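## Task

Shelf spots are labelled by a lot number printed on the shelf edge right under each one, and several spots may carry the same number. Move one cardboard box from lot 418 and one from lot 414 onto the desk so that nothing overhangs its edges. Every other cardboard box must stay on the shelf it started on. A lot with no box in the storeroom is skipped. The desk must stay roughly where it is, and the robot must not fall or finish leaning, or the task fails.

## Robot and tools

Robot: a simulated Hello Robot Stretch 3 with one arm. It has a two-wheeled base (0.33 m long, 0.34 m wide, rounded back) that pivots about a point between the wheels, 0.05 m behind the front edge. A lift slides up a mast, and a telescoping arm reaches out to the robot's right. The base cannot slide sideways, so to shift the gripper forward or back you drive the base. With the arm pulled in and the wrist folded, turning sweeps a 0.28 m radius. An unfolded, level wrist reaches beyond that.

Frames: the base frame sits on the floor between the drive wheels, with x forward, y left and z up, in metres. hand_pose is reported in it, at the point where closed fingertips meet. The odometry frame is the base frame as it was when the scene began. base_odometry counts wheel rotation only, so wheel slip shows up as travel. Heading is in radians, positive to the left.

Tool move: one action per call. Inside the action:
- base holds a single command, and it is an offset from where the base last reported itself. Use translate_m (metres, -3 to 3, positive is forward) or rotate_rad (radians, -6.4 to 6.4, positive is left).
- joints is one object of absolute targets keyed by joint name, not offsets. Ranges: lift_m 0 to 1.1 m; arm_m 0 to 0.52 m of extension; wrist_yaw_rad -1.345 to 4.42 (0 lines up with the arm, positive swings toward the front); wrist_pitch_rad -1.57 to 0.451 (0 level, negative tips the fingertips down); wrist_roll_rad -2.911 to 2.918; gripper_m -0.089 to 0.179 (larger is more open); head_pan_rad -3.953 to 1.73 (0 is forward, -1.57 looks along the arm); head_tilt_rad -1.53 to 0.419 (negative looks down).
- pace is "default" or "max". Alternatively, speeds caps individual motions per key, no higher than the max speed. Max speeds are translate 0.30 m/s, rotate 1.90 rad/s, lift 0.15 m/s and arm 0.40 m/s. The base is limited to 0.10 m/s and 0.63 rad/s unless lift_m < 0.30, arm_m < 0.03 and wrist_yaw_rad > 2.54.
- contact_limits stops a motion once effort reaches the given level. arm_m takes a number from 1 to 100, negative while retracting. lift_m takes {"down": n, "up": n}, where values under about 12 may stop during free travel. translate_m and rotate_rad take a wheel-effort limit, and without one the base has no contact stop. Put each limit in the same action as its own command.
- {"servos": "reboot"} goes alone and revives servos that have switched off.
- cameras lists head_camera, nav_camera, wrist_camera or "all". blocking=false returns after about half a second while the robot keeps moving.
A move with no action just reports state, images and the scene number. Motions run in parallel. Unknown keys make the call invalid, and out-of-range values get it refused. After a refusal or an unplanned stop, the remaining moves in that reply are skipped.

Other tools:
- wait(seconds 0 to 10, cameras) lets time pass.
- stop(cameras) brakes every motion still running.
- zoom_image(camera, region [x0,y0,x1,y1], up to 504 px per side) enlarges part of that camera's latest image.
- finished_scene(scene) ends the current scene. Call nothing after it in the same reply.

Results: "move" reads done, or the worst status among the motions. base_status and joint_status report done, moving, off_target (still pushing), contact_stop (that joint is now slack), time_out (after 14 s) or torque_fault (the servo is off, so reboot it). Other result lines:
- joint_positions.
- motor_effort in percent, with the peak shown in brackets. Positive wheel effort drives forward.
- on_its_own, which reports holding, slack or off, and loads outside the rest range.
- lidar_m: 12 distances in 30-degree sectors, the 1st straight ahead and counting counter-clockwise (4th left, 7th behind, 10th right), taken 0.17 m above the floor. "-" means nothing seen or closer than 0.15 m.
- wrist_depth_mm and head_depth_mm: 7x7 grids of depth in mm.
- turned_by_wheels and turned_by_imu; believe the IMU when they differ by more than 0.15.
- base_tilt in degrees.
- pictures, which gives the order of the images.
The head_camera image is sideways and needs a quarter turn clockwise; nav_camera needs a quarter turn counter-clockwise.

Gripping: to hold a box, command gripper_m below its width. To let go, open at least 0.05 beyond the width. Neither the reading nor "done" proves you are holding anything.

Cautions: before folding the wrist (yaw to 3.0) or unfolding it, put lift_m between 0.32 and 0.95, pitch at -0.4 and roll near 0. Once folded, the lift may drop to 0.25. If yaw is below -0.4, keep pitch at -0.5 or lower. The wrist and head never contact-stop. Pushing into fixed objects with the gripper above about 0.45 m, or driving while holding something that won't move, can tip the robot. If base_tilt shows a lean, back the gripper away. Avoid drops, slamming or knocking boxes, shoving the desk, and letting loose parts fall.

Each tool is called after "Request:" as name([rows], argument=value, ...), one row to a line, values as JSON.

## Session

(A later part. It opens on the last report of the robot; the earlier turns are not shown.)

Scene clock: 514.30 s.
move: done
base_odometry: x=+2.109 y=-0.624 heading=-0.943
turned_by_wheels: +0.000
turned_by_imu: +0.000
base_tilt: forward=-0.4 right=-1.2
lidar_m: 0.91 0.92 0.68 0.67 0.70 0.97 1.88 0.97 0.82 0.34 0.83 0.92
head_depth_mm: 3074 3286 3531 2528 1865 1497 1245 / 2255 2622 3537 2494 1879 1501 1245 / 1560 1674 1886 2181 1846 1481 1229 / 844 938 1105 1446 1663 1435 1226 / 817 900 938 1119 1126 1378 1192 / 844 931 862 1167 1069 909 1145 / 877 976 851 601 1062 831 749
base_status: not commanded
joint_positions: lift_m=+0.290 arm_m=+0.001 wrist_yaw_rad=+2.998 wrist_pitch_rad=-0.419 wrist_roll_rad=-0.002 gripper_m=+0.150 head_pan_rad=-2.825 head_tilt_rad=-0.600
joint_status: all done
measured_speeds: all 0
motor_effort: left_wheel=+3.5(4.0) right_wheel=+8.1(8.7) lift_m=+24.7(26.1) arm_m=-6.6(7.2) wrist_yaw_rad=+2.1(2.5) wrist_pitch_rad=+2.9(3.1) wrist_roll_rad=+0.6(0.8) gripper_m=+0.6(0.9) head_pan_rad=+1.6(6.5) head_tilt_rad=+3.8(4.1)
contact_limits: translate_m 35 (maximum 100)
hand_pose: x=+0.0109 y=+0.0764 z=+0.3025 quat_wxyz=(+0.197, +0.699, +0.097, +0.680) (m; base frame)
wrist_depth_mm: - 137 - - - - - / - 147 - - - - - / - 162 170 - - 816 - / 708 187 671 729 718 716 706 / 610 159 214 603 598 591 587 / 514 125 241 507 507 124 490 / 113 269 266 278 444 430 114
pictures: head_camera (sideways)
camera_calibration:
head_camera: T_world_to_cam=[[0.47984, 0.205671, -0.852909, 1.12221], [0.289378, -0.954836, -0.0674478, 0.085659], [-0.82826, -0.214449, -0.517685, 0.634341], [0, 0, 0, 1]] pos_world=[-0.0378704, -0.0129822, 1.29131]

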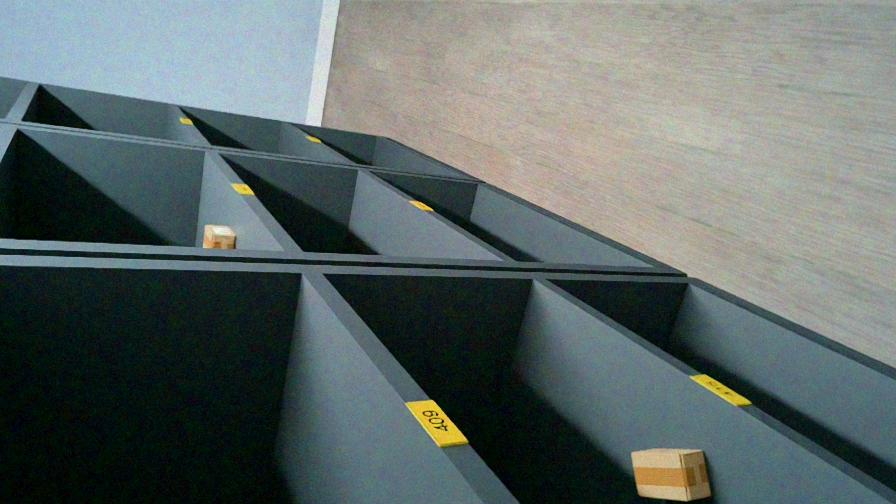

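Request:
zoom_image(camera="head_camera", region=[390, 185, 450, 225])

Request:
move(joints={"head_pan_rad":-1.25,"head_tilt_rad":-0.6}, cameras=["head_camera"])

Request:
move(base={"translate_m":0.4}, contact_limits={"translate_m":35}, joints={"head_pan_rad":-1.57,"head_tilt_rad":-0.75}, cameras=["head_camera","nav_camera"])

Scaled by 8.400 from the camera's 896x504 image, which has a finer 1280x720 frame.

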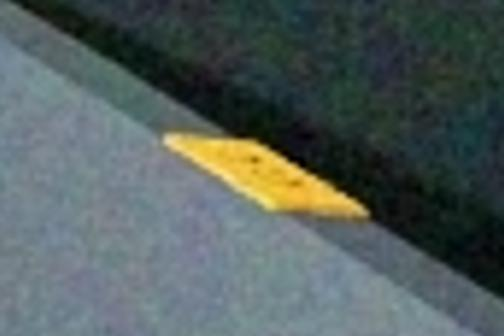

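Scene clock: 524.37 s.
move: done
base_odometry: x=+2.109 y=-0.624 heading=-0.943
turned_by_wheels: +0.000
turned_by_imu: +0.000
base_tilt: forward=-0.3 right=-1.2
lidar_m: 0.91 0.92 0.69 0.66 0.70 0.97 1.88 0.97 0.82 0.34 0.83 0.93
head_depth_mm: 616 671 300 324 389 429 483 / 637 692 751 596 401 439 533 / 659 718 779 592 441 872 712 / 683 749 803 586 454 871 726 / 708 780 825 581 469 864 722 / 739 812 861 575 903 859 757 / 766 849 845 569 991 856 1071
base_status: not commanded
joint_positions: lift_m=+0.290 arm_m=+0.001 wrist_yaw_rad=+2.998 wrist_pitch_rad=-0.419 wrist_roll_rad=-0.002 gripper_m=+0.150 head_pan_rad=-1.242 head_tilt_rad=-0.600
joint_status: all done
measured_speeds: translate_m=+0.000 rotate_rad=+0.000 lift_m=+0.000 arm_m=+0.000 wrist_yaw_rad=+0.000 wrist_pitch_rad=+0.000 wrist_roll_rad=+0.000 head_pan_rad=-0.024 head_tilt_rad=+0.000
motor_effort: left_wheel=+3.5(4.0) right_wheel=+7.7(8.6) lift_m=+25.8(26.3) arm_m=-6.3(6.7) wrist_yaw_rad=+1.3(3.1) wrist_pitch_rad=+3.0(3.2) wrist_roll_rad=+0.4(0.9) gripper_m=+0.6(1.1) head_pan_rad=-2.7(6.1) head_tilt_rad=+3.1(10.8)
contact_limits: translate_m 35 (maximum 100)
hand_pose: x=+0.0109 y=+0.0764 z=+0.3025 quat_wxyz=(+0.197, +0.699, +0.097, +0.680) (m; base frame)
wrist_depth_mm: - 137 - - - - - / - 147 - - - - - / - 162 170 - - 812 - / 710 186 675 716 718 711 701 / 612 159 214 597 595 589 588 / 520 126 242 512 509 124 487 / 113 269 268 278 445 431 114
pictures: head_camera (sideways)
camera_calibration:
head_camera: T_world_to_cam=[[-0.211879, 0.477115, -0.852918, 1.12643], [0.951018, 0.301677, -0.0674926, 0.0816296], [0.225104, -0.825441, -0.517664, 0.62791], [0, 0, 0, 1]] pos_world=[0.0196907, -0.0437617, 1.29131]

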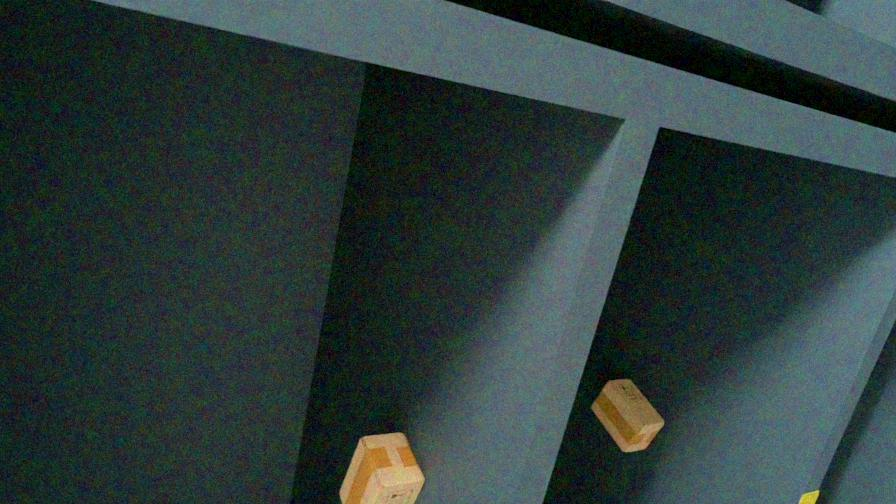

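Scene clock: 529.00 s.
move: done
base_odometry: x=+2.344 y=-0.947 heading=-0.943
turned_by_wheels: +0.000
turned_by_imu: +0.001
base_tilt: forward=-0.3 right=-1.2
lidar_m: 0.51 0.54 0.67 0.65 0.68 0.96 1.36 0.51 0.54 0.81 0.64 0.53
head_depth_mm: 649 730 635 476 923 799 926 / 652 735 631 472 925 792 1067 / 654 736 623 468 921 789 1065 / 656 739 538 464 901 785 1059 / 656 741 534 460 899 778 1060 / 659 733 603 456 925 779 1049 / 663 733 595 452 919 774 1067
base_status: done
joint_positions: lift_m=+0.290 arm_m=+0.001 wrist_yaw_rad=+2.998 wrist_pitch_rad=-0.419 wrist_roll_rad=-0.002 gripper_m=+0.150 head_pan_rad=-1.570 head_tilt_rad=-0.750
joint_status: all done
measured_speeds: all 0
motor_effort: left_wheel=+2.9(11.9) right_wheel=+6.9(11.6) lift_m=+25.9(26.9) arm_m=-5.9(6.4) wrist_yaw_rad=+2.2(3.2) wrist_pitch_rad=+3.0(3.1) wrist_roll_rad=+0.8(0.8) gripper_m=+0.4(1.1) head_pan_rad=+3.6(4.8) head_tilt_rad=-6.3(8.8)
contact_limits: translate_m 35 (maximum 100)
hand_pose: x=+0.0109 y=+0.0764 z=+0.3025 quat_wxyz=(+0.197, +0.699, +0.097, +0.680) (m; base frame)
wrist_depth_mm: - 137 - - - - - / - 147 - - - - - / - 162 171 - - - - / 720 187 218 729 717 710 - / 609 158 215 596 599 594 585 / 522 126 241 512 510 124 490 / 113 269 266 278 442 430 114
pictures: head_camera (sideways), nav_camera (sideways)
camera_calibration:
head_camera: T_world_to_cam=[[-0.0467228, 0.641659, -0.765566, 1.0116], [0.997489, -0.0108577, -0.0699776, 0.0845786], [-0.053214, -0.766913, -0.639541, 0.788167], [0, 0, 0, 1]] pos_world=[0.00484001, -0.0437279, 1.28443]
nav_camera: T_world_to_cam=[[0.0175223, -0.662009, 0.749291, -0.931748], [-0.99979, -0.0195419, 0.0061148, 0.0482743], [0.0105945, -0.749241, -0.662212, 0.814866], [0, 0, 0, 1]] pos_world=[0.0559575, -0.00535029, 1.23747]

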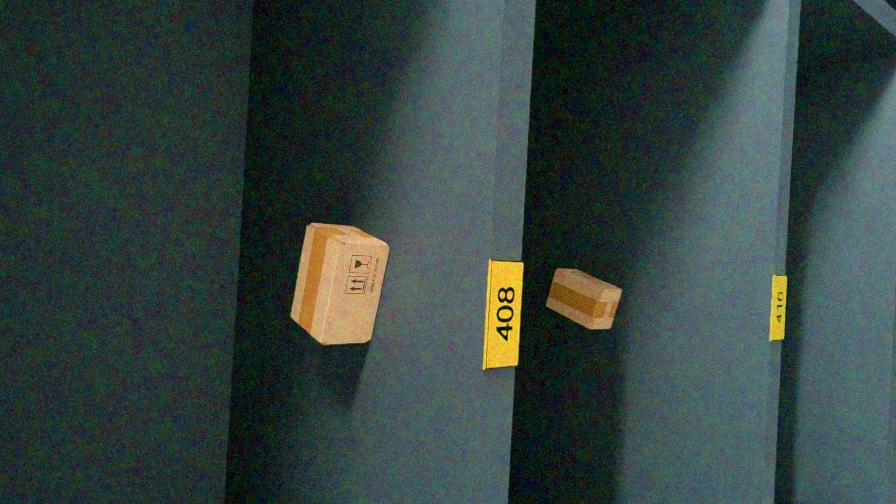

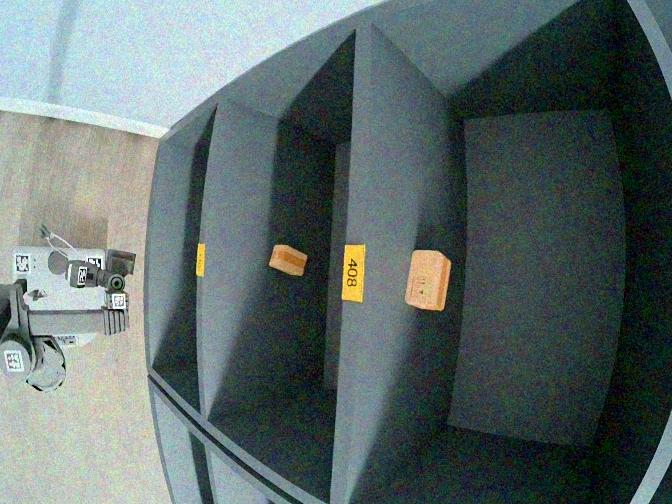

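Request:
move(base={"translate_m": -1.72}, contact_limits={"translate_m": 40}, cameras=["head_camera","nav_camera"])

Scene clock: 585.07 s.
move: time_out
base_odometry: x=+1.376 y=+0.384 heading=-0.943
turned_by_wheels: +0.000
turned_by_imu: -0.002
base_tilt: forward=-0.3 right=-1.3
lidar_m: 2.12 0.97 0.72 0.70 0.73 1.02 1.57 0.68 0.78 0.76 0.38 0.45
head_depth_mm: 612 689 637 445 416 799 730 / 612 691 630 460 413 795 727 / 616 692 622 468 415 791 723 / 618 696 616 465 864 783 1019 / 619 697 609 461 861 781 1013 / 621 699 603 456 853 778 946 / 588 604 572 452 591 694 730
base_status: translate_m time_out (by the wheels' count: -1.6459 of -1.7200)
joint_positions: lift_m=+0.290 arm_m=+0.001 wrist_yaw_rad=+2.998 wrist_pitch_rad=-0.419 wrist_roll_rad=-0.002 gripper_m=+0.150 head_pan_rad=-1.570 head_tilt_rad=-0.750
joint_status: not commanded
measured_speeds: all 0
motor_effort: left_wheel=-0.5(10.5) right_wheel=-0.2(15.0) lift_m=+26.5(27.7) arm_m=-4.0(6.0) wrist_yaw_rad=+1.9(3.2) wrist_pitch_rad=+3.0(3.1) wrist_roll_rad=+0.5(1.0) gripper_m=+0.3(1.4) head_pan_rad=+2.8(4.0) head_tilt_rad=-5.6(6.8)
contact_limits: translate_m 40 (maximum 100)
hand_pose: x=+0.0109 y=+0.0764 z=+0.3025 quat_wxyz=(+0.197, +0.699, +0.097, +0.680) (m; base frame)
wrist_depth_mm: - 137 - - - - - / - 148 - - - - - / - 162 170 - - 818 842 / 744 187 680 728 718 712 709 / 610 158 213 599 599 594 591 / 524 126 242 512 512 124 492 / 113 268 267 280 444 432 114
pictures: head_camera (sideways), nav_camera (sideways)
camera_calibration:
head_camera: T_world_to_cam=[[-0.0468504, 0.641652, -0.765564, 1.0116], [0.997494, -0.0106212, -0.0699459, 0.084548], [-0.0530121, -0.766922, -0.639547, 0.788173], [0, 0, 0, 1]] pos_world=[0.0048402, -0.0437278, 1.28443]
nav_camera: T_world_to_cam=[[0.017655, -0.662005, 0.749291, -0.931756], [-0.999786, -0.0197789, 0.00608237, 0.0483141], [0.0107936, -0.749238, -0.662212, 0.814855], [0, 0, 0, 1]] pos_world=[0.0559587, -0.00535082, 1.23747]

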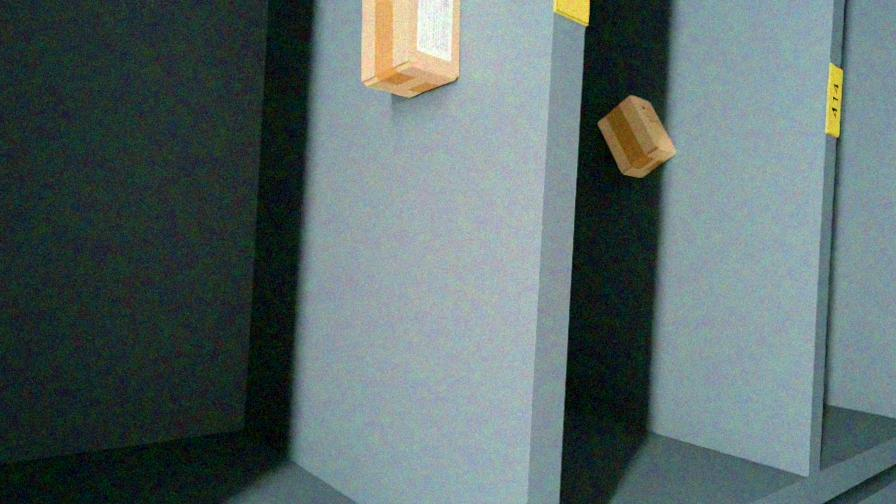

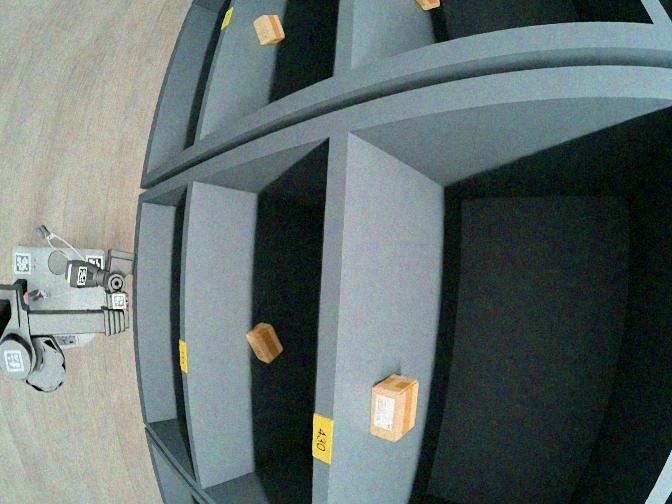

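Request:
move(base={"rotate_rad": -0.5}, contact_limits={"rotate_rad": 40})

Request:
move(base={"translate_m": -0.46}, contact_limits={"translate_m": 35})

Request:
move(base={"rotate_rad": 0.5}, joints={"lift_m": 0.7}, contact_limits={"rotate_rad": 40}, cameras=["head_camera"])

Scene clock: 605.40 s.
move: done
base_odometry: x=+1.376 y=+0.384 heading=-1.442
turned_by_wheels: -0.500
turned_by_imu: -0.492
base_tilt: forward=-0.4 right=-1.2
lidar_m: 1.14 2.12 0.94 0.72 0.71 0.74 1.06 1.57 0.68 0.77 0.73 0.38
head_depth_mm: 706 752 638 536 911 1056 1161 / 764 829 629 508 955 857 1142 / 727 811 623 471 948 811 1112 / 693 770 615 465 913 785 1072 / 661 740 611 456 847 780 1010 / 631 704 602 457 409 777 697 / 604 670 597 453 388 771 669
base_status: done
joint_positions: lift_m=+0.290 arm_m=+0.001 wrist_yaw_rad=+2.998 wrist_pitch_rad=-0.419 wrist_roll_rad=-0.002 gripper_m=+0.150 head_pan_rad=-1.570 head_tilt_rad=-0.750
joint_status: not commanded
measured_speeds: all 0
motor_effort: left_wheel=+8.5(11.8) right_wheel=-10.1(14.0) lift_m=+27.5(28.3) arm_m=-5.5(5.5) wrist_yaw_rad=+1.0(2.9) wrist_pitch_rad=+3.2(3.2) wrist_roll_rad=+0.5(0.9) gripper_m=+0.2(1.2) head_pan_rad=+2.4(3.3) head_tilt_rad=-6.3(6.7)
contact_limits: rotate_rad 40 (maximum 100)
hand_pose: x=+0.0109 y=+0.0764 z=+0.3025 quat_wxyz=(+0.197, +0.699, +0.097, +0.680) (m; base frame)
wrist_depth_mm: 531 137 - - - - - / - 147 - - - - - / - 162 173 869 912 902 892 / - 183 672 729 720 714 701 / 602 158 215 599 590 594 587 / 517 126 242 513 509 124 489 / 112 268 268 280 443 431 114
pictures: none

Scene clock: 610.53 s.
move: done
base_odometry: x=+1.317 y=+0.841 heading=-1.442
turned_by_wheels: +0.000
turned_by_imu: +0.000
base_tilt: forward=-0.2 right=-1.3
lidar_m: 0.81 1.60 0.67 0.51 0.50 0.52 0.75 2.19 1.25 0.55 0.96 0.86
head_depth_mm: 1048 866 1397 1197 1487 1362 1161 / 986 944 737 1184 1405 1334 1165 / 930 871 688 1181 1030 1298 1153 / 467 522 599 729 916 1222 1151 / 451 511 580 709 860 1149 1136 / 577 690 601 1046 921 1188 1111 / 764 820 594 1069 919 833 1085
base_status: done
joint_positions: lift_m=+0.290 arm_m=+0.001 wrist_yaw_rad=+2.998 wrist_pitch_rad=-0.419 wrist_roll_rad=-0.002 gripper_m=+0.150 head_pan_rad=-1.570 head_tilt_rad=-0.750
joint_status: not commanded
measured_speeds: all 0
motor_effort: left_wheel=-2.6(8.1) right_wheel=-10.3(15.1) lift_m=+27.7(28.4) arm_m=-9.4(10.2) wrist_yaw_rad=+1.9(3.3) wrist_pitch_rad=+3.1(3.1) wrist_roll_rad=+0.5(0.9) gripper_m=+0.0(1.2) head_pan_rad=+1.5(2.8) head_tilt_rad=-5.8(6.3)
contact_limits: translate_m 35 (maximum 100)
hand_pose: x=+0.0109 y=+0.0764 z=+0.3025 quat_wxyz=(+0.197, +0.699, +0.097, +0.680) (m; base frame)
wrist_depth_mm: 389 137 504 - - - - / 415 148 521 - - - - / 451 162 170 - 814 896 883 / 479 188 188 703 722 711 708 / 501 159 214 602 591 598 583 / 508 125 242 515 510 124 490 / 112 268 268 278 441 430 114
pictures: none

Scene clock: 615.10 s.
move: done
base_odometry: x=+1.317 y=+0.841 heading=-0.943
turned_by_wheels: +0.500
turned_by_imu: +0.491
base_tilt: forward=-0.4 right=-1.2
lidar_m: 1.75 0.69 0.51 0.49 0.52 0.72 2.17 1.24 0.55 0.86 0.88 0.82
head_depth_mm: 647 624 578 623 738 1216 1147 / 790 837 632 840 823 948 335 / 789 856 621 1135 948 1180 353 / 790 854 615 1128 940 1223 394 / 793 850 609 1123 934 1224 376 / 797 850 601 1121 924 1216 1138 / 799 855 593 1128 921 1212 1130
base_status: done
joint_positions: lift_m=+0.700 arm_m=+0.001 wrist_yaw_rad=+2.998 wrist_pitch_rad=-0.419 wrist_roll_rad=-0.002 gripper_m=+0.150 head_pan_rad=-1.570 head_tilt_rad=-0.750
joint_status: all done
measured_speeds: all 0
motor_effort: left_wheel=-9.3(13.2) right_wheel=+9.2(11.7) lift_m=+30.6(33.6) arm_m=-13.1(13.5) wrist_yaw_rad=+2.2(3.0) wrist_pitch_rad=+3.0(3.2) wrist_roll_rad=+0.5(0.9) gripper_m=+0.7(1.1) head_pan_rad=+2.1(2.5) head_tilt_rad=-5.7(6.3)
contact_limits: rotate_rad 40 (maximum 100)
hand_pose: x=+0.0109 y=+0.0764 z=+0.7125 quat_wxyz=(+0.197, +0.699, +0.097, +0.680) (m; base frame)
wrist_depth_mm: 472 137 484 496 510 517 523 / 510 147 520 533 537 - - / 543 162 170 - - - - / - 178 188 - - - - / - 148 207 - - 140 - / - 125 231 - - 124 124 / 112 827 274 859 881 832 114
pictures: head_camera (sideways)
camera_calibration:
head_camera: T_world_to_cam=[[-0.0468504, 0.641652, -0.765564, 1.0116], [0.997494, -0.0106212, -0.0699459, 0.084548], [-0.0530121, -0.766922, -0.639547, 0.788173], [0, 0, 0, 1]] pos_world=[0.0048402, -0.0437278, 1.28443]

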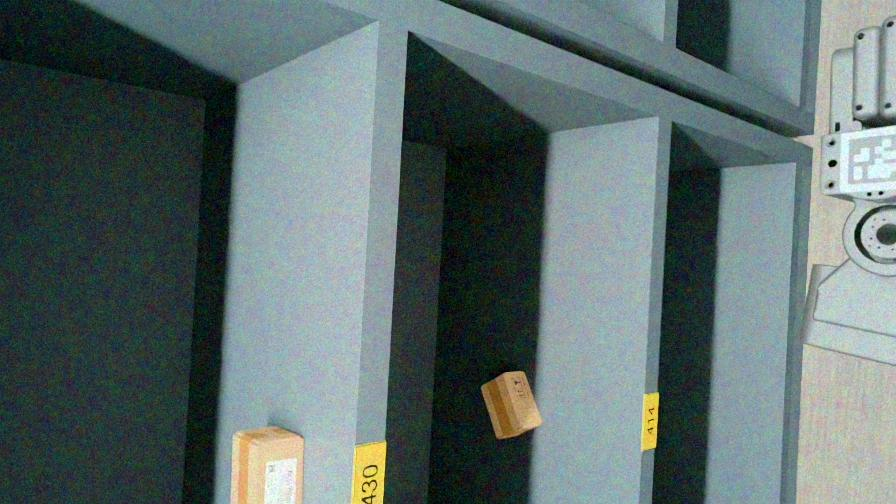

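Request:
zoom_image(camera="head_camera", region=[460, 355, 560, 455])

Scaled by 5.040 from the camera's 896x504 image, which has a finer 1280x720 frame.

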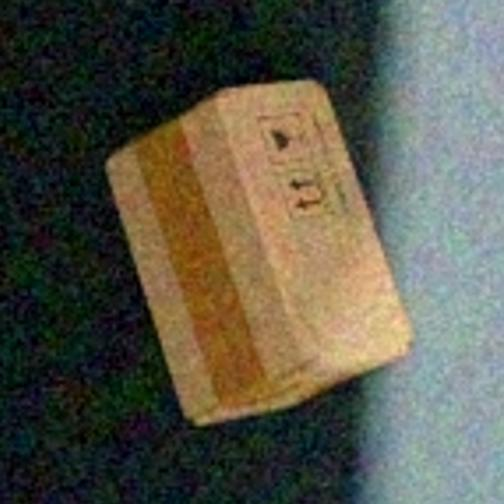

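Request:
move(base={"translate_m": 0.09})

Request:
move(joints={"wrist_yaw_rad": 0.61})

Request:
move(joints={"wrist_pitch_rad": -0.53, "lift_m": 0.67, "gripper_m": 0.179})

Request:
move(joints={"arm_m": 0.25}, contact_limits={"arm_m": 30}, cameras=["head_camera","wrist_camera"])

Scene clock: 647.43 s.
move: done
base_odometry: x=+1.370 y=+0.768 heading=-0.943
turned_by_wheels: +0.000
turned_by_imu: +0.000
base_tilt: forward=-0.2 right=-1.3
lidar_m: 1.73 0.68 0.51 0.49 0.51 0.72 2.15 1.33 0.59 0.96 0.75 0.75
head_depth_mm: 788 840 638 820 806 915 1148 / 789 856 629 1109 949 1028 334 / 791 858 624 1133 946 1233 353 / 794 859 616 1132 939 1220 393 / 797 851 608 1132 930 1221 376 / 802 855 594 1131 928 1218 1137 / 802 859 595 1135 919 1208 1130
base_status: done
joint_positions: lift_m=+0.700 arm_m=+0.001 wrist_yaw_rad=+2.998 wrist_pitch_rad=-0.419 wrist_roll_rad=-0.002 gripper_m=+0.150 head_pan_rad=-1.570 head_tilt_rad=-0.750
joint_status: not commanded
measured_speeds: all 0
motor_effort: left_wheel=-0.3(8.1) right_wheel=+10.3(12.3) lift_m=+27.9(31.3) arm_m=-11.6(12.8) wrist_yaw_rad=+1.2(2.7) wrist_pitch_rad=+3.1(3.1) wrist_roll_rad=+0.6(0.8) gripper_m=+0.6(1.1) head_pan_rad=+1.3(2.1) head_tilt_rad=-5.8(6.1)
hand_pose: x=+0.0109 y=+0.0764 z=+0.7125 quat_wxyz=(+0.197, +0.699, +0.097, +0.680) (m; base frame)
wrist_depth_mm: 471 137 482 497 505 515 521 / 509 147 520 533 538 547 - / 542 162 170 - - - - / - 178 188 - - - - / - 149 206 - - 140 - / - 125 232 - - 124 124 / 112 128 274 865 871 827 114
pictures: none

Scene clock: 649.63 s.
move: done
base_odometry: x=+1.370 y=+0.768 heading=-0.943
turned_by_wheels: +0.000
turned_by_imu: +0.000
base_tilt: forward=-0.3 right=-1.1
lidar_m: 1.74 0.68 0.51 0.49 0.52 0.72 2.16 1.33 0.59 0.97 0.75 0.75
head_depth_mm: 788 841 638 820 806 917 1145 / 794 859 631 1103 956 1029 334 / 793 863 623 1134 947 1232 353 / 796 858 616 1133 940 1226 437 / 797 849 608 1124 933 849 409 / 800 851 594 1131 927 1220 1115 / 803 857 595 1137 923 1205 1105
base_status: not commanded
joint_positions: lift_m=+0.700 arm_m=+0.001 wrist_yaw_rad=+0.613 wrist_pitch_rad=-0.419 wrist_roll_rad=-0.002 gripper_m=+0.150 head_pan_rad=-1.570 head_tilt_rad=-0.750
joint_status: all done
measured_speeds: all 0
motor_effort: left_wheel=-0.3(0.6) right_wheel=+10.8(11.5) lift_m=+24.0(28.0) arm_m=-11.7(12.7) wrist_yaw_rad=-3.7(6.8) wrist_pitch_rad=+3.0(3.1) wrist_roll_rad=+0.6(0.8) gripper_m=+0.6(1.2) head_pan_rad=+1.4(2.1) head_tilt_rad=-5.8(6.1)
hand_pose: x=+0.1076 y=-0.3290 z=+0.7125 quat_wxyz=(+0.705, +0.349, -0.614, +0.069) (m; base frame)
wrist_depth_mm: - - - - - - - / - 921 - - - - - / - - - - - 510 - / - - 664 516 517 505 501 / - - - - 435 419 420 / - 126 958 - 394 124 350 / 854 837 880 - - - 114
pictures: none

Scene clock: 650.70 s.
move: done
base_odometry: x=+1.370 y=+0.768 heading=-0.943
turned_by_wheels: +0.000
turned_by_imu: +0.000
base_tilt: forward=-0.2 right=-1.2
lidar_m: 1.73 0.68 0.51 0.49 0.52 0.72 2.16 1.33 0.59 0.96 0.75 0.75
head_depth_mm: 788 840 638 820 807 917 1145 / 790 858 630 1111 949 1034 1129 / 794 862 623 1141 946 1237 1141 / 795 856 617 1130 941 1232 1144 / 798 850 608 1120 930 1224 436 / 799 855 594 1125 930 1216 1136 / 802 857 595 1136 922 1206 1112
base_status: not commanded
joint_positions: lift_m=+0.670 arm_m=+0.001 wrist_yaw_rad=+0.613 wrist_pitch_rad=-0.541 wrist_roll_rad=-0.002 gripper_m=+0.179 head_pan_rad=-1.570 head_tilt_rad=-0.750
joint_status: all done
measured_speeds: all 0
motor_effort: left_wheel=-0.1(0.7) right_wheel=+10.5(11.2) lift_m=+22.9(26.3) arm_m=-12.0(12.6) wrist_yaw_rad=-4.1(4.5) wrist_pitch_rad=+1.6(4.8) wrist_roll_rad=+0.6(0.8) gripper_m=+0.9(81.2) head_pan_rad=+1.3(1.9) head_tilt_rad=-5.3(5.9)
hand_pose: x=+0.0977 y=-0.3151 z=+0.6561 quat_wxyz=(+0.708, +0.386, -0.591, +0.026) (m; base frame)
wrist_depth_mm: - 570 - - - - - / - - 545 537 528 467 521 / - - 631 470 449 449 441 / - - - - 394 373 371 / - - 934 - - 342 329 / 122 843 876 - - - 293 / 756 776 781 772 - - 105
pictures: none

Scene clock: 653.77 s.
move: done
base_odometry: x=+1.370 y=+0.768 heading=-0.943
turned_by_wheels: +0.000
turned_by_imu: +0.000
base_tilt: forward=-0.3 right=-1.2
lidar_m: 1.73 0.68 0.51 0.49 0.51 0.72 2.16 1.33 0.59 0.97 0.75 0.75
head_depth_mm: 789 839 637 819 805 921 1142 / 788 857 630 1108 927 432 360 / 792 858 623 1133 532 1205 1132 / 793 854 617 1124 560 1233 1143 / 795 851 606 1126 862 1215 1139 / 800 853 594 1127 926 1206 1137 / 802 858 595 1133 918 1216 1125
base_status: not commanded
joint_positions: lift_m=+0.670 arm_m=+0.250 wrist_yaw_rad=+0.613 wrist_pitch_rad=-0.541 wrist_roll_rad=-0.002 gripper_m=+0.179 head_pan_rad=-1.570 head_tilt_rad=-0.750
joint_status: all done
measured_speeds: all 0
motor_effort: left_wheel=+0.1(0.6) right_wheel=+10.7(11.5) lift_m=+27.7(27.7) arm_m=+13.3(15.5) wrist_yaw_rad=-2.2(4.4) wrist_pitch_rad=+1.6(1.8) wrist_roll_rad=+0.6(1.0) gripper_m=+0.4(1.1) head_pan_rad=+1.0(1.9) head_tilt_rad=-5.0(6.4)
contact_limits: arm_m 30 (drawing in: default 31, maximum 55; extending or still: default 40, maximum 69)
hand_pose: x=+0.0977 y=-0.5645 z=+0.6560 quat_wxyz=(+0.708, +0.386, -0.591, +0.025) (m; base frame)
wrist_depth_mm: 391 460 - - - - - / 412 488 520 533 525 - - / 431 466 455 450 449 445 421 / - 385 382 378 324 372 368 / - 320 328 326 325 322 326 / 123 140 287 285 283 283 280 / 760 766 262 255 254 248 105
pictures: head_camera (sideways), wrist_camera
camera_calibration:
head_camera: T_world_to_cam=[[-0.0468504, 0.641652, -0.765564, 1.0116], [0.997494, -0.0106212, -0.0699459, 0.084548], [-0.0530121, -0.766922, -0.639547, 0.788173], [0, 0, 0, 1]] pos_world=[0.0048402, -0.0437278, 1.28443]
wrist_camera: T_world_to_cam=[[-0.797448, -0.602731, -0.0281278, -0.237273], [-0.391288, 0.552057, -0.736292, 0.865468], [0.459315, -0.576149, -0.676079, 0.2396], [0, 0, 0, 1]] pos_world=[0.0393833, -0.482755, 0.792552]

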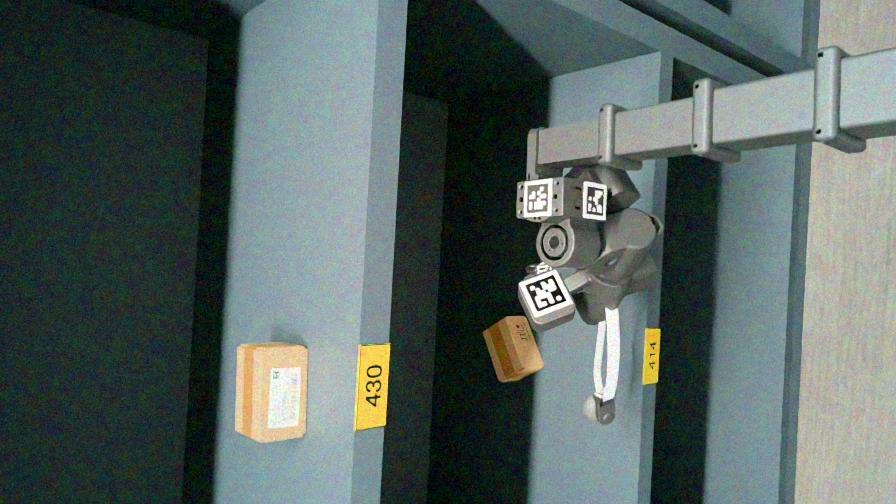

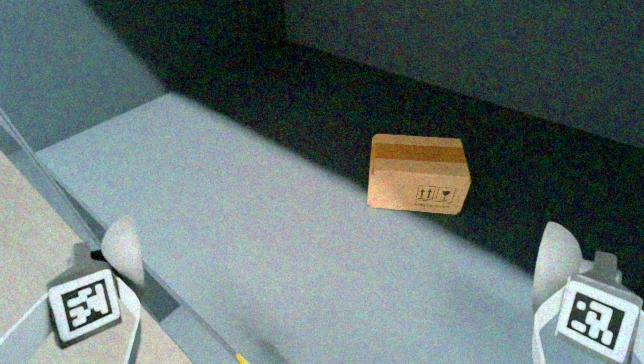

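Request:
move(base={"translate_m": 0.028}, joints={"arm_m": 0.41}, contact_limits={"arm_m": 30}, cameras=["head_camera","wrist_camera"])

Scene clock: 666.87 s.
move: done
base_odometry: x=+1.387 y=+0.745 heading=-0.943
turned_by_wheels: +0.000
turned_by_imu: +0.000
base_tilt: forward=-0.2 right=-1.1
lidar_m: 1.73 0.68 0.51 0.49 0.52 0.72 2.16 1.34 0.61 0.97 0.73 0.75
head_depth_mm: 788 855 637 898 881 947 1137 / 790 858 629 1133 928 430 367 / 792 857 623 642 872 1208 1135 / 795 857 615 686 914 1225 1144 / 799 849 596 1119 934 1219 1145 / 800 858 594 1125 927 1220 1136 / 805 857 595 1132 920 1216 1131
base_status: done
joint_positions: lift_m=+0.670 arm_m=+0.410 wrist_yaw_rad=+0.613 wrist_pitch_rad=-0.541 wrist_roll_rad=-0.002 gripper_m=+0.179 head_pan_rad=-1.570 head_tilt_rad=-0.750
joint_status: all done
measured_speeds: all 0
motor_effort: left_wheel=+0.2(6.9) right_wheel=+10.1(13.0) lift_m=+25.5(31.0) arm_m=+12.9(15.3) wrist_yaw_rad=-2.4(4.2) wrist_pitch_rad=+1.6(1.8) wrist_roll_rad=+0.7(0.9) gripper_m=+0.6(1.2) head_pan_rad=+1.1(1.5) head_tilt_rad=-5.7(5.8)
contact_limits: arm_m 30 (drawing in: default 31, maximum 55; extending or still: default 40, maximum 69)
hand_pose: x=+0.0977 y=-0.7245 z=+0.6560 quat_wxyz=(+0.708, +0.386, -0.591, +0.025) (m; base frame)
wrist_depth_mm: 366 432 499 - - - - / 381 457 518 - - - - / 404 443 453 450 418 - - / 387 385 380 376 375 362 - / 340 319 326 325 323 322 319 / 123 275 288 231 240 283 280 / 247 251 256 215 215 246 105
pictures: head_camera (sideways), wrist_camera
camera_calibration:
head_camera: T_world_to_cam=[[-0.0468504, 0.641652, -0.765564, 1.0116], [0.997494, -0.0106212, -0.0699459, 0.084548], [-0.0530121, -0.766922, -0.639547, 0.788173], [0, 0, 0, 1]] pos_world=[0.0048402, -0.0437278, 1.28443]
wrist_camera: T_world_to_cam=[[-0.797485, -0.602685, -0.0280744, -0.333721], [-0.391306, 0.55208, -0.736266, 0.953792], [0.459236, -0.576175, -0.67611, 0.147426], [0, 0, 0, 1]] pos_world=[0.0393835, -0.642755, 0.792552]

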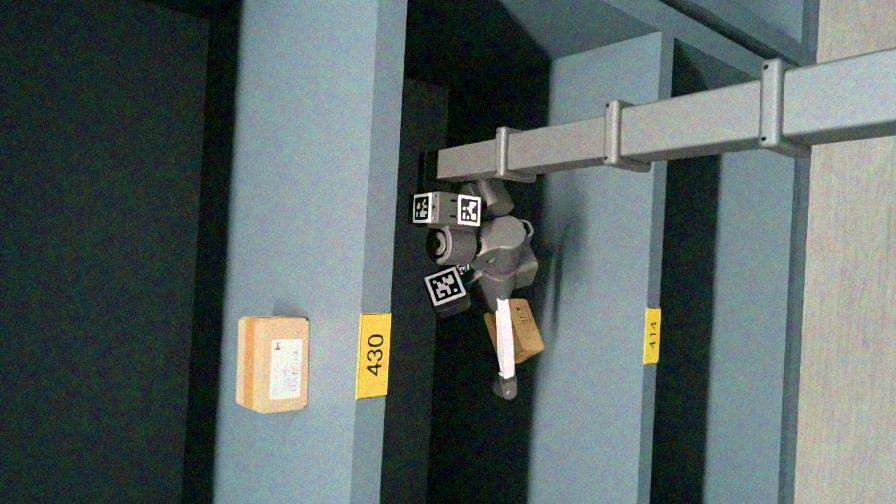

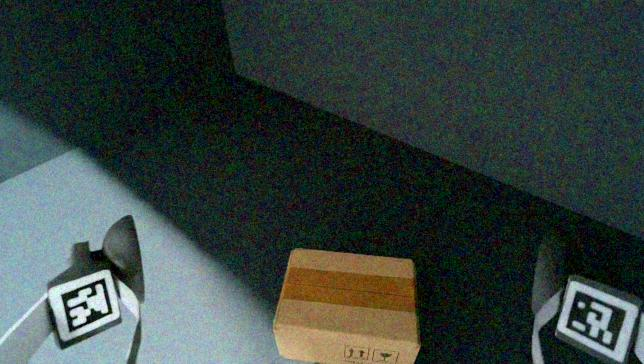

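Request:
move(joints={"arm_m": 0.425, "lift_m": 0.578}, contact_limits={"arm_m": 30, "lift_m": {"down": 14}}, speeds={"lift_m": 0.04})

Request:
move(joints={"gripper_m": 0.05}, cameras=["wrist_camera"])

Scene clock: 677.83 s.
move: done
base_odometry: x=+1.387 y=+0.745 heading=-0.943
turned_by_wheels: +0.000
turned_by_imu: +0.000
base_tilt: forward=-0.3 right=-1.2
lidar_m: 1.73 0.68 0.51 0.49 0.51 0.72 2.15 1.34 0.61 0.97 0.73 0.75
head_depth_mm: 785 856 636 895 881 950 1146 / 790 856 630 1135 949 1030 462 / 793 863 625 1136 680 849 1111 / 798 855 615 1125 868 1235 1151 / 798 851 595 1122 908 1218 1141 / 799 854 593 1125 921 1217 1136 / 804 858 595 1137 927 1211 1134
base_status: not commanded
joint_positions: lift_m=+0.578 arm_m=+0.425 wrist_yaw_rad=+0.613 wrist_pitch_rad=-0.541 wrist_roll_rad=-0.002 gripper_m=+0.179 head_pan_rad=-1.570 head_tilt_rad=-0.750
joint_status: all done
measured_speeds: all 0
motor_effort: left_wheel=+0.2(0.9) right_wheel=+10.7(11.0) lift_m=+25.3(26.2) arm_m=+11.0(14.6) wrist_yaw_rad=-3.8(4.6) wrist_pitch_rad=+1.7(1.8) wrist_roll_rad=+0.8(0.9) gripper_m=+0.7(1.3) head_pan_rad=+0.7(1.0) head_tilt_rad=-5.9(6.1)
contact_limits: arm_m 30 (drawing in: default 31, maximum 55; extending or still: default 40, maximum 69); lift_m down 14 (down: maximum 72; up: maximum 65)
hand_pose: x=+0.0977 y=-0.7395 z=+0.5640 quat_wxyz=(+0.708, +0.386, -0.591, +0.025) (m; base frame)
wrist_depth_mm: 366 433 453 - - - - / 363 370 362 360 340 - - / 299 296 292 290 286 285 272 / 249 248 237 174 174 238 237 / 214 212 155 142 149 207 210 / - 144 177 148 139 181 180 / 159 166 165 164 159 162 105
pictures: none

Scene clock: 679.67 s.
move: done
base_odometry: x=+1.387 y=+0.745 heading=-0.943
turned_by_wheels: +0.000
turned_by_imu: +0.000
base_tilt: forward=-0.2 right=-1.1
lidar_m: 1.73 0.68 0.51 0.49 0.51 0.72 2.16 1.34 0.61 0.97 0.73 0.75
head_depth_mm: 789 855 639 897 882 945 1145 / 793 858 631 1128 957 1036 462 / 794 866 625 1139 679 850 1108 / 795 858 615 1129 864 1231 1140 / 799 851 596 1120 907 1218 1144 / 794 856 594 1125 925 1210 1138 / 806 857 596 1128 925 1204 1135
base_status: not commanded
joint_positions: lift_m=+0.578 arm_m=+0.425 wrist_yaw_rad=+0.612 wrist_pitch_rad=-0.541 wrist_roll_rad=-0.002 gripper_m=+0.051 head_pan_rad=-1.570 head_tilt_rad=-0.750
joint_status: all done
measured_speeds: all 0
motor_effort: left_wheel=+0.4(0.6) right_wheel=+9.6(11.1) lift_m=+28.8(31.1) arm_m=+9.0(11.5) wrist_yaw_rad=-1.7(4.6) wrist_pitch_rad=+1.7(1.8) wrist_roll_rad=+0.6(0.8) gripper_m=-14.6(88.6) head_pan_rad=+0.5(1.1) head_tilt_rad=-4.9(6.1)
contact_limits: arm_m 30 (drawing in: default 31, maximum 55; extending or still: default 40, maximum 69); lift_m down 14 (down: maximum 72; up: maximum 65)
hand_pose: x=+0.0975 y=-0.7397 z=+0.5640 quat_wxyz=(+0.708, +0.386, -0.592, +0.025) (m; base frame)
wrist_depth_mm: 365 430 456 - - - - / 365 367 365 360 339 - - / 299 295 293 290 288 284 270 / 249 248 237 174 174 241 237 / 213 213 149 142 146 206 204 / 187 186 143 148 134 181 180 / 170 159 164 164 159 125 164
pictures: wrist_camera
camera_calibration:
wrist_camera: T_world_to_cam=[[-0.798247, -0.601676, -0.0280686, -0.344793], [-0.390677, 0.552656, -0.736167, 0.894638], [0.458447, -0.576677, -0.676217, 0.0763453], [0, 0, 0, 1]] pos_world=[0.0392845, -0.657855, 0.700552]

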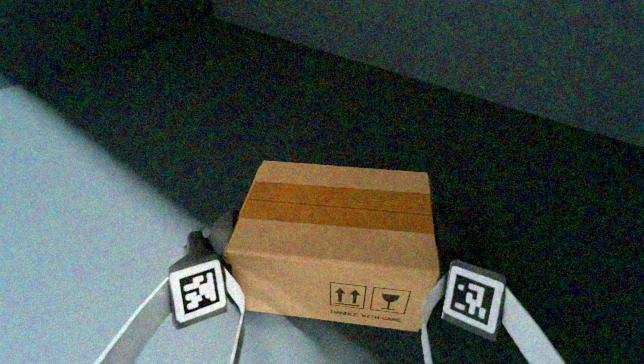

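Request:
move(joints={"gripper_m": 0.035, "lift_m": 0.66})

Request:
move(joints={"arm_m": 0.0}, cameras=["wrist_camera"])

Scene clock: 689.27 s.
move: done
base_odometry: x=+1.387 y=+0.745 heading=-0.943
turned_by_wheels: +0.000
turned_by_imu: +0.000
base_tilt: forward=-0.5 right=-1.2
lidar_m: 1.73 0.68 0.51 0.49 0.52 0.72 2.16 1.34 0.61 0.97 0.73 0.75
head_depth_mm: 789 856 637 896 882 944 1144 / 792 859 628 1136 925 441 372 / 792 862 623 650 870 1208 1132 / 796 855 615 704 912 1224 1144 / 800 851 596 930 934 1223 1143 / 801 855 594 1129 927 1216 1137 / 802 857 595 1132 922 1213 1134
base_status: not commanded
joint_positions: lift_m=+0.660 arm_m=+0.425 wrist_yaw_rad=+0.612 wrist_pitch_rad=-0.549 wrist_roll_rad=-0.002 gripper_m=+0.036 head_pan_rad=-1.570 head_tilt_rad=-0.750
joint_status: all done
measured_speeds: all 0
motor_effort: left_wheel=+0.3(0.8) right_wheel=+10.1(10.7) lift_m=+29.9(33.2) arm_m=+5.1(6.8) wrist_yaw_rad=-2.1(3.0) wrist_pitch_rad=+3.1(3.2) wrist_roll_rad=+0.5(0.8) gripper_m=-19.6(73.6) head_pan_rad=+0.3(0.8) head_tilt_rad=-4.7(5.5)
contact_limits: arm_m 30 (drawing in: default 31, maximum 55; extending or still: default 40, maximum 69)
hand_pose: x=+0.0968 y=-0.7387 z=+0.6444 quat_wxyz=(+0.708, +0.388, -0.590, +0.022) (m; base frame)
wrist_depth_mm: 369 435 492 - - - - / 381 457 508 - - - - / 406 436 430 429 398 - - / 367 365 359 176 334 343 - / 314 316 147 143 148 305 303 / 279 277 142 147 134 262 268 / 247 235 240 237 237 231 239
pictures: none

Scene clock: 693.57 s.
move: done
base_odometry: x=+1.387 y=+0.745 heading=-0.943
turned_by_wheels: +0.000
turned_by_imu: +0.000
base_tilt: forward=-0.3 right=-1.0
lidar_m: 1.73 0.68 0.51 0.49 0.51 0.72 2.16 1.34 0.60 0.97 0.73 0.75
head_depth_mm: 790 856 637 898 883 948 1143 / 793 858 631 1133 955 1128 1133 / 794 865 623 1136 946 1232 1143 / 795 856 616 1127 943 1234 1145 / 799 856 595 1124 935 1223 444 / 801 852 594 1129 927 1215 1075 / 803 859 596 1139 923 1208 1131
base_status: not commanded
joint_positions: lift_m=+0.660 arm_m=+0.001 wrist_yaw_rad=+0.612 wrist_pitch_rad=-0.550 wrist_roll_rad=-0.002 gripper_m=+0.036 head_pan_rad=-1.570 head_tilt_rad=-0.750
joint_status: all done
measured_speeds: all 0
motor_effort: left_wheel=+0.3(0.8) right_wheel=+9.2(11.2) lift_m=+26.6(29.8) arm_m=-12.7(14.5) wrist_yaw_rad=-1.8(3.3) wrist_pitch_rad=+3.2(3.3) wrist_roll_rad=+0.7(0.9) gripper_m=-19.7(19.9) head_pan_rad=-0.3(0.9) head_tilt_rad=-5.5(5.7)
hand_pose: x=+0.0967 y=-0.3142 z=+0.6443 quat_wxyz=(+0.708, +0.388, -0.590, +0.022) (m; base frame)
wrist_depth_mm: - - 506 - - - - / - - 535 499 504 511 512 / - - 669 452 425 420 420 / - - 694 171 362 355 353 / - - 147 143 146 330 312 / 881 875 142 147 134 - 301 / 789 735 756 753 - 105 -
pictures: wrist_camera
camera_calibration:
wrist_camera: T_world_to_cam=[[-0.798394, -0.601467, -0.0283577, -0.0868447], [-0.394018, 0.557476, -0.730732, 0.716663], [0.45532, -0.572239, -0.682075, 0.381821], [0, 0, 0, 1]] pos_world=[0.0391907, -0.233264, 0.781657]

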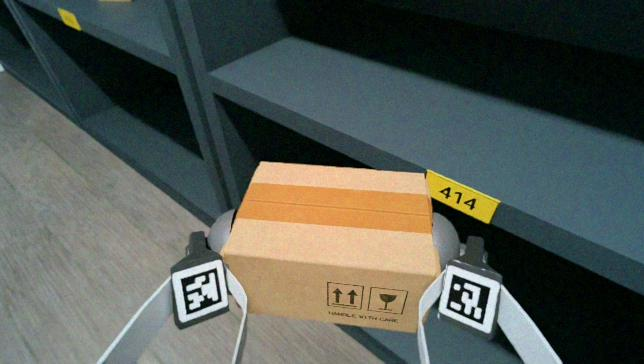

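Request:
move(joints={"wrist_yaw_rad": 1.6})

Request:
move(base={"translate_m": -1.33}, joints={"lift_m": 0.8}, contact_limits={"translate_m": 40}, cameras=["nav_camera"])

Scene clock: 706.70 s.
move: done
base_odometry: x=+1.387 y=+0.745 heading=-0.943
turned_by_wheels: +0.000
turned_by_imu: +0.000
base_tilt: forward=-0.3 right=-1.2
lidar_m: 1.73 0.68 0.51 0.49 0.51 0.72 2.15 1.33 0.61 0.97 0.73 0.75
head_depth_mm: 787 856 636 899 877 948 1146 / 790 859 630 1137 952 1125 1138 / 793 864 624 1135 946 1232 423 / 797 852 617 1130 940 1222 430 / 798 854 596 1122 931 1221 1143 / 800 855 594 1120 927 1215 1138 / 802 859 598 1134 920 1209 1130
base_status: not commanded
joint_positions: lift_m=+0.660 arm_m=+0.001 wrist_yaw_rad=+1.597 wrist_pitch_rad=-0.550 wrist_roll_rad=-0.002 gripper_m=+0.036 head_pan_rad=-1.570 head_tilt_rad=-0.750
joint_status: all done
measured_speeds: all 0
motor_effort: left_wheel=+0.5(0.7) right_wheel=+10.3(11.2) lift_m=+30.2(30.6) arm_m=-4.5(7.4) wrist_yaw_rad=+1.3(5.8) wrist_pitch_rad=+3.2(3.3) wrist_roll_rad=+0.6(0.9) gripper_m=-19.2(19.9) head_pan_rad=-1.0(1.0) head_tilt_rad=-4.5(5.5)
hand_pose: x=+0.1845 y=-0.1403 z=+0.6443 quat_wxyz=(+0.613, +0.621, -0.336, +0.354) (m; base frame)
wrist_depth_mm: - - - - - - - / - - - - - - - / - - - - - - 541 / - - - 177 - - 533 / - 966 147 142 148 871 - / 772 839 142 147 134 124 - / - 748 750 754 751 124 -
pictures: none

Scene clock: 721.13 s.
move: time_out
base_odometry: x=+0.606 y=+1.822 heading=-0.943
turned_by_wheels: +0.000
turned_by_imu: -0.001
base_tilt: forward=-0.2 right=-1.3
lidar_m: 1.86 0.73 0.54 0.53 0.55 0.77 0.99 1.03 1.44 0.48 0.97 1.02
head_depth_mm: 2691 2881 2589 2056 1630 1383 - / 2670 3008 2711 1999 1616 1384 - / 2664 2991 2661 2002 1606 1352 - / 2623 2919 2403 1932 1556 1246 337 / 390 442 510 618 882 939 1068 / 770 831 601 1108 929 1188 311 / 775 824 596 1104 921 1184 1070
base_status: translate_m time_out (by the wheels' count: -1.3300 of -1.3300)
joint_positions: lift_m=+0.800 arm_m=+0.001 wrist_yaw_rad=+1.597 wrist_pitch_rad=-0.550 wrist_roll_rad=-0.002 gripper_m=+0.036 head_pan_rad=-1.570 head_tilt_rad=-0.750
joint_status: all done
measured_speeds: all 0
motor_effort: left_wheel=-0.5(12.4) right_wheel=-0.8(13.0) lift_m=+24.6(35.3) arm_m=+12.3(13.3) wrist_yaw_rad=+1.0(3.8) wrist_pitch_rad=+3.2(3.3) wrist_roll_rad=+0.5(1.0) gripper_m=-19.1(19.9) head_pan_rad=-0.8(1.8) head_tilt_rad=-4.4(5.6)
contact_limits: translate_m 40 (maximum 100)
hand_pose: x=+0.1845 y=-0.1403 z=+0.7843 quat_wxyz=(+0.613, +0.621, -0.336, +0.354) (m; base frame)
wrist_depth_mm: - - - - - - - / - - - - - - - / - - - - - 955 - / - - - 176 - - - / - - 147 142 148 - - / - 932 142 147 134 - - / - 882 882 878 885 118 -
pictures: nav_camera (sideways)
camera_calibration:
nav_camera: T_world_to_cam=[[0.017655, -0.662005, 0.749291, -0.931756], [-0.999786, -0.0197789, 0.00608237, 0.0483141], [0.0107936, -0.749238, -0.662212, 0.814855], [0, 0, 0, 1]] pos_world=[0.0559587, -0.00535082, 1.23747]

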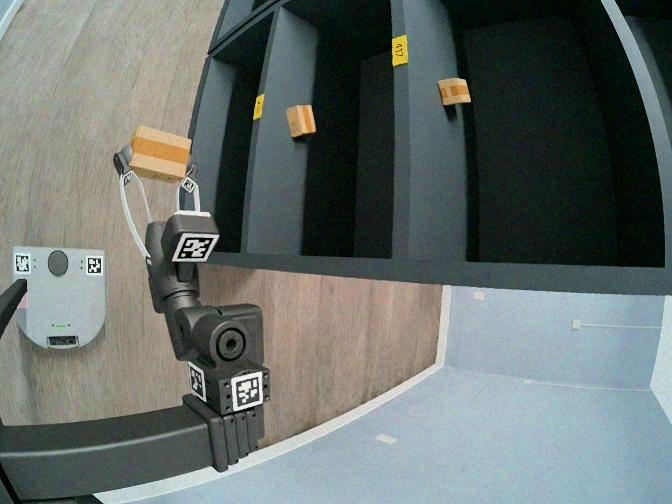

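Request:
move(base={"translate_m": -0.43}, contact_limits={"translate_m": 40})

Request:
move(base={"rotate_rad": -1.57}, contact_limits={"rotate_rad": 40}, cameras=["nav_camera"])

Scene clock: 737.53 s.
move: done
base_odometry: x=+0.353 y=+2.170 heading=-0.943
turned_by_wheels: +0.000
turned_by_imu: +0.000
base_tilt: forward=-0.3 right=-1.2
lidar_m: 1.90 0.75 0.56 0.54 0.56 0.58 0.56 0.59 0.82 2.43 0.65 1.34
head_depth_mm: 1764 1700 1648 1603 1494 1361 - / 2589 2589 2367 1975 1618 1377 - / 2701 3017 2631 1991 1604 1343 - / 2720 3000 2629 1971 1588 1302 336 / 2704 3036 2622 1980 1584 1324 1139 / 2698 3054 2591 1942 1578 1320 311 / 2617 2984 2538 1935 1372 1274 1071
base_status: done
joint_positions: lift_m=+0.800 arm_m=+0.001 wrist_yaw_rad=+1.597 wrist_pitch_rad=-0.550 wrist_roll_rad=-0.002 gripper_m=+0.036 head_pan_rad=-1.570 head_tilt_rad=-0.750
joint_status: not commanded
measured_speeds: all 0
motor_effort: left_wheel=-8.2(12.0) right_wheel=-2.2(12.6) lift_m=+25.2(25.9) arm_m=+11.8(13.1) wrist_yaw_rad=+2.5(3.7) wrist_pitch_rad=+3.2(3.3) wrist_roll_rad=+0.7(0.9) gripper_m=-19.3(19.9) head_pan_rad=-1.1(2.2) head_tilt_rad=-4.6(5.6)
contact_limits: translate_m 40 (maximum 100)
hand_pose: x=+0.1845 y=-0.1403 z=+0.7843 quat_wxyz=(+0.613, +0.621, -0.336, +0.354) (m; base frame)
wrist_depth_mm: - - - - - - - / - - - - - - - / - - - - - - - / - - - 176 - - - / - - 147 142 147 - - / - 954 142 147 134 - - / - 880 884 872 882 118 -
pictures: none

Scene clock: 741.13 s.
move: done
base_odometry: x=+0.353 y=+2.170 heading=-2.513
turned_by_wheels: -1.570
turned_by_imu: -1.545
base_tilt: forward=-0.4 right=-1.1
lidar_m: 2.57 0.65 1.36 1.82 0.74 0.56 0.54 0.57 0.58 0.56 0.59 0.83
head_depth_mm: 442 497 568 664 800 996 - / 444 500 571 668 804 975 - / 446 502 574 671 810 916 - / 448 504 578 675 816 926 336 / 450 506 580 681 823 1040 1142 / 452 510 585 686 828 1048 311 / 454 513 586 693 834 1060 1072
base_status: done
joint_positions: lift_m=+0.800 arm_m=+0.001 wrist_yaw_rad=+1.598 wrist_pitch_rad=-0.550 wrist_roll_rad=-0.002 gripper_m=+0.036 head_pan_rad=-1.570 head_tilt_rad=-0.750
joint_status: not commanded
measured_speeds: all 0
motor_effort: left_wheel=+8.4(12.3) right_wheel=-10.1(13.2) lift_m=+25.5(26.4) arm_m=+3.7(12.8) wrist_yaw_rad=+1.5(3.0) wrist_pitch_rad=+3.2(3.3) wrist_roll_rad=+0.6(0.9) gripper_m=-19.1(20.0) head_pan_rad=-1.7(2.3) head_tilt_rad=-4.1(5.0)
contact_limits: rotate_rad 40 (maximum 100)
hand_pose: x=+0.1845 y=-0.1402 z=+0.7843 quat_wxyz=(+0.613, +0.621, -0.336, +0.354) (m; base frame)
wrist_depth_mm: - - - - - - 599 / - - - - - - 594 / - - - - - - 585 / - - - 176 - - 578 / - - 147 143 147 - 580 / - - 142 147 134 124 566 / 933 878 881 876 874 124 560
pictures: nav_camera (sideways)
camera_calibration:
nav_camera: T_world_to_cam=[[0.017655, -0.662005, 0.749291, -0.931756], [-0.999786, -0.0197789, 0.00608237, 0.0483141], [0.0107936, -0.749238, -0.662212, 0.814855], [0, 0, 0, 1]] pos_world=[0.0559587, -0.00535082, 1.23747]

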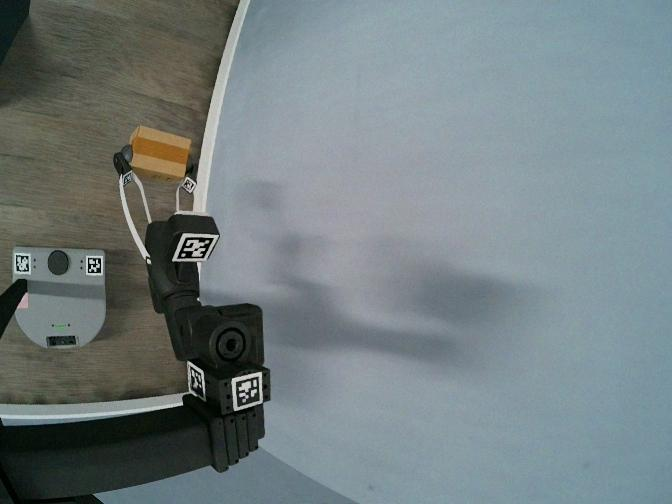

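Request:
move(base={"translate_m": 1.2}, contact_limits={"translate_m": 40})

Request:
move(base={"rotate_rad": 1.57}, joints={"head_tilt_rad": -0.5}, cameras=["nav_camera"])

Scene clock: 763.63 s.
move: done
base_odometry: x=-0.617 y=+1.464 heading=-2.513
turned_by_wheels: +0.000
turned_by_imu: +0.000
base_tilt: forward=-0.3 right=-1.2
lidar_m: 2.02 1.75 2.10 0.91 0.53 0.61 1.73 0.83 0.63 0.61 0.64 0.91
head_depth_mm: 483 543 621 729 876 1082 - / 485 547 627 731 879 1067 - / 489 551 627 737 888 1002 - / 490 552 631 741 895 1015 337 / 491 555 635 747 904 1139 1143 / 495 558 639 751 908 1152 312 / 496 561 644 755 914 1168 1075
base_status: done
joint_positions: lift_m=+0.800 arm_m=+0.001 wrist_yaw_rad=+1.598 wrist_pitch_rad=-0.550 wrist_roll_rad=-0.002 gripper_m=+0.036 head_pan_rad=-1.570 head_tilt_rad=-0.750
joint_status: not commanded
measured_speeds: all 0
motor_effort: left_wheel=+5.1(11.6) right_wheel=+5.3(10.5) lift_m=+27.0(27.7) arm_m=+1.5(13.3) wrist_yaw_rad=+1.9(3.2) wrist_pitch_rad=+3.2(3.3) wrist_roll_rad=+0.5(0.9) gripper_m=-19.1(20.0) head_pan_rad=-3.1(3.3) head_tilt_rad=-4.2(5.1)
contact_limits: translate_m 40 (maximum 100)
hand_pose: x=+0.1845 y=-0.1402 z=+0.7843 quat_wxyz=(+0.613, +0.621, -0.336, +0.354) (m; base frame)
wrist_depth_mm: - - - - - - - / - - - - - - 605 / - - - - - - 621 / - - - 177 - - 615 / - - 147 142 148 - 609 / - - 142 147 134 887 601 / 938 881 904 888 885 124 600
pictures: none

Scene clock: 767.23 s.
move: done
base_odometry: x=-0.617 y=+1.464 heading=-0.943
turned_by_wheels: +1.570
turned_by_imu: +1.546
base_tilt: forward=-0.3 right=-1.4
lidar_m: 0.94 0.49 0.59 1.73 0.85 0.63 0.61 0.64 0.89 2.02 1.76 2.38
head_depth_mm: 1672 1768 1832 1761 1712 1578 1330 / 1679 1797 1968 2174 2110 1615 1321 / 1676 1814 1976 2153 2101 1609 1313 / 1694 1818 1979 2192 2075 1588 1304 / 1694 1827 1995 2178 2070 1593 1300 / 1695 1819 1991 2189 2044 1583 1295 / 1682 1828 1976 2170 2039 1573 1287
base_status: done
joint_positions: lift_m=+0.800 arm_m=+0.001 wrist_yaw_rad=+1.598 wrist_pitch_rad=-0.550 wrist_roll_rad=-0.002 gripper_m=+0.036 head_pan_rad=-1.570 head_tilt_rad=-0.499
joint_status: all done
measured_speeds: all 0
motor_effort: left_wheel=-8.6(12.5) right_wheel=+7.9(12.5) lift_m=+27.4(27.9) arm_m=-3.4(4.1) wrist_yaw_rad=+2.9(3.4) wrist_pitch_rad=+3.1(3.3) wrist_roll_rad=+0.7(0.9) gripper_m=-19.2(19.8) head_pan_rad=-2.1(3.5) head_tilt_rad=+2.8(7.8)
hand_pose: x=+0.1845 y=-0.1402 z=+0.7843 quat_wxyz=(+0.613, +0.621, -0.336, +0.354) (m; base frame)
wrist_depth_mm: - - - - - - - / - - - - - - - / - - - - - - - / - - 177 177 - - - / - - 146 143 147 - - / - - 142 147 134 - - / 899 123 914 895 887 124 892
pictures: nav_camera (sideways)
camera_calibration:
nav_camera: T_world_to_cam=[[0.0173999, -0.455502, 0.890065, -1.11529], [-0.999789, -0.0176269, 0.0105242, 0.0426136], [0.0108953, -0.89006, -0.455713, 0.546228], [0, 0, 0, 1]] pos_world=[0.0560594, -0.0210919, 1.24116]

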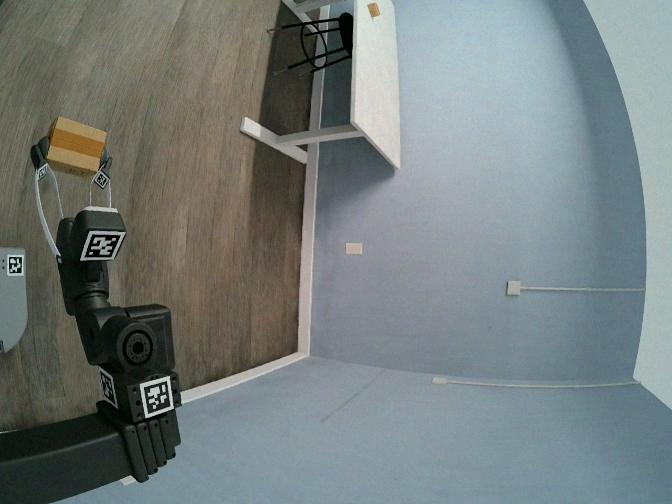

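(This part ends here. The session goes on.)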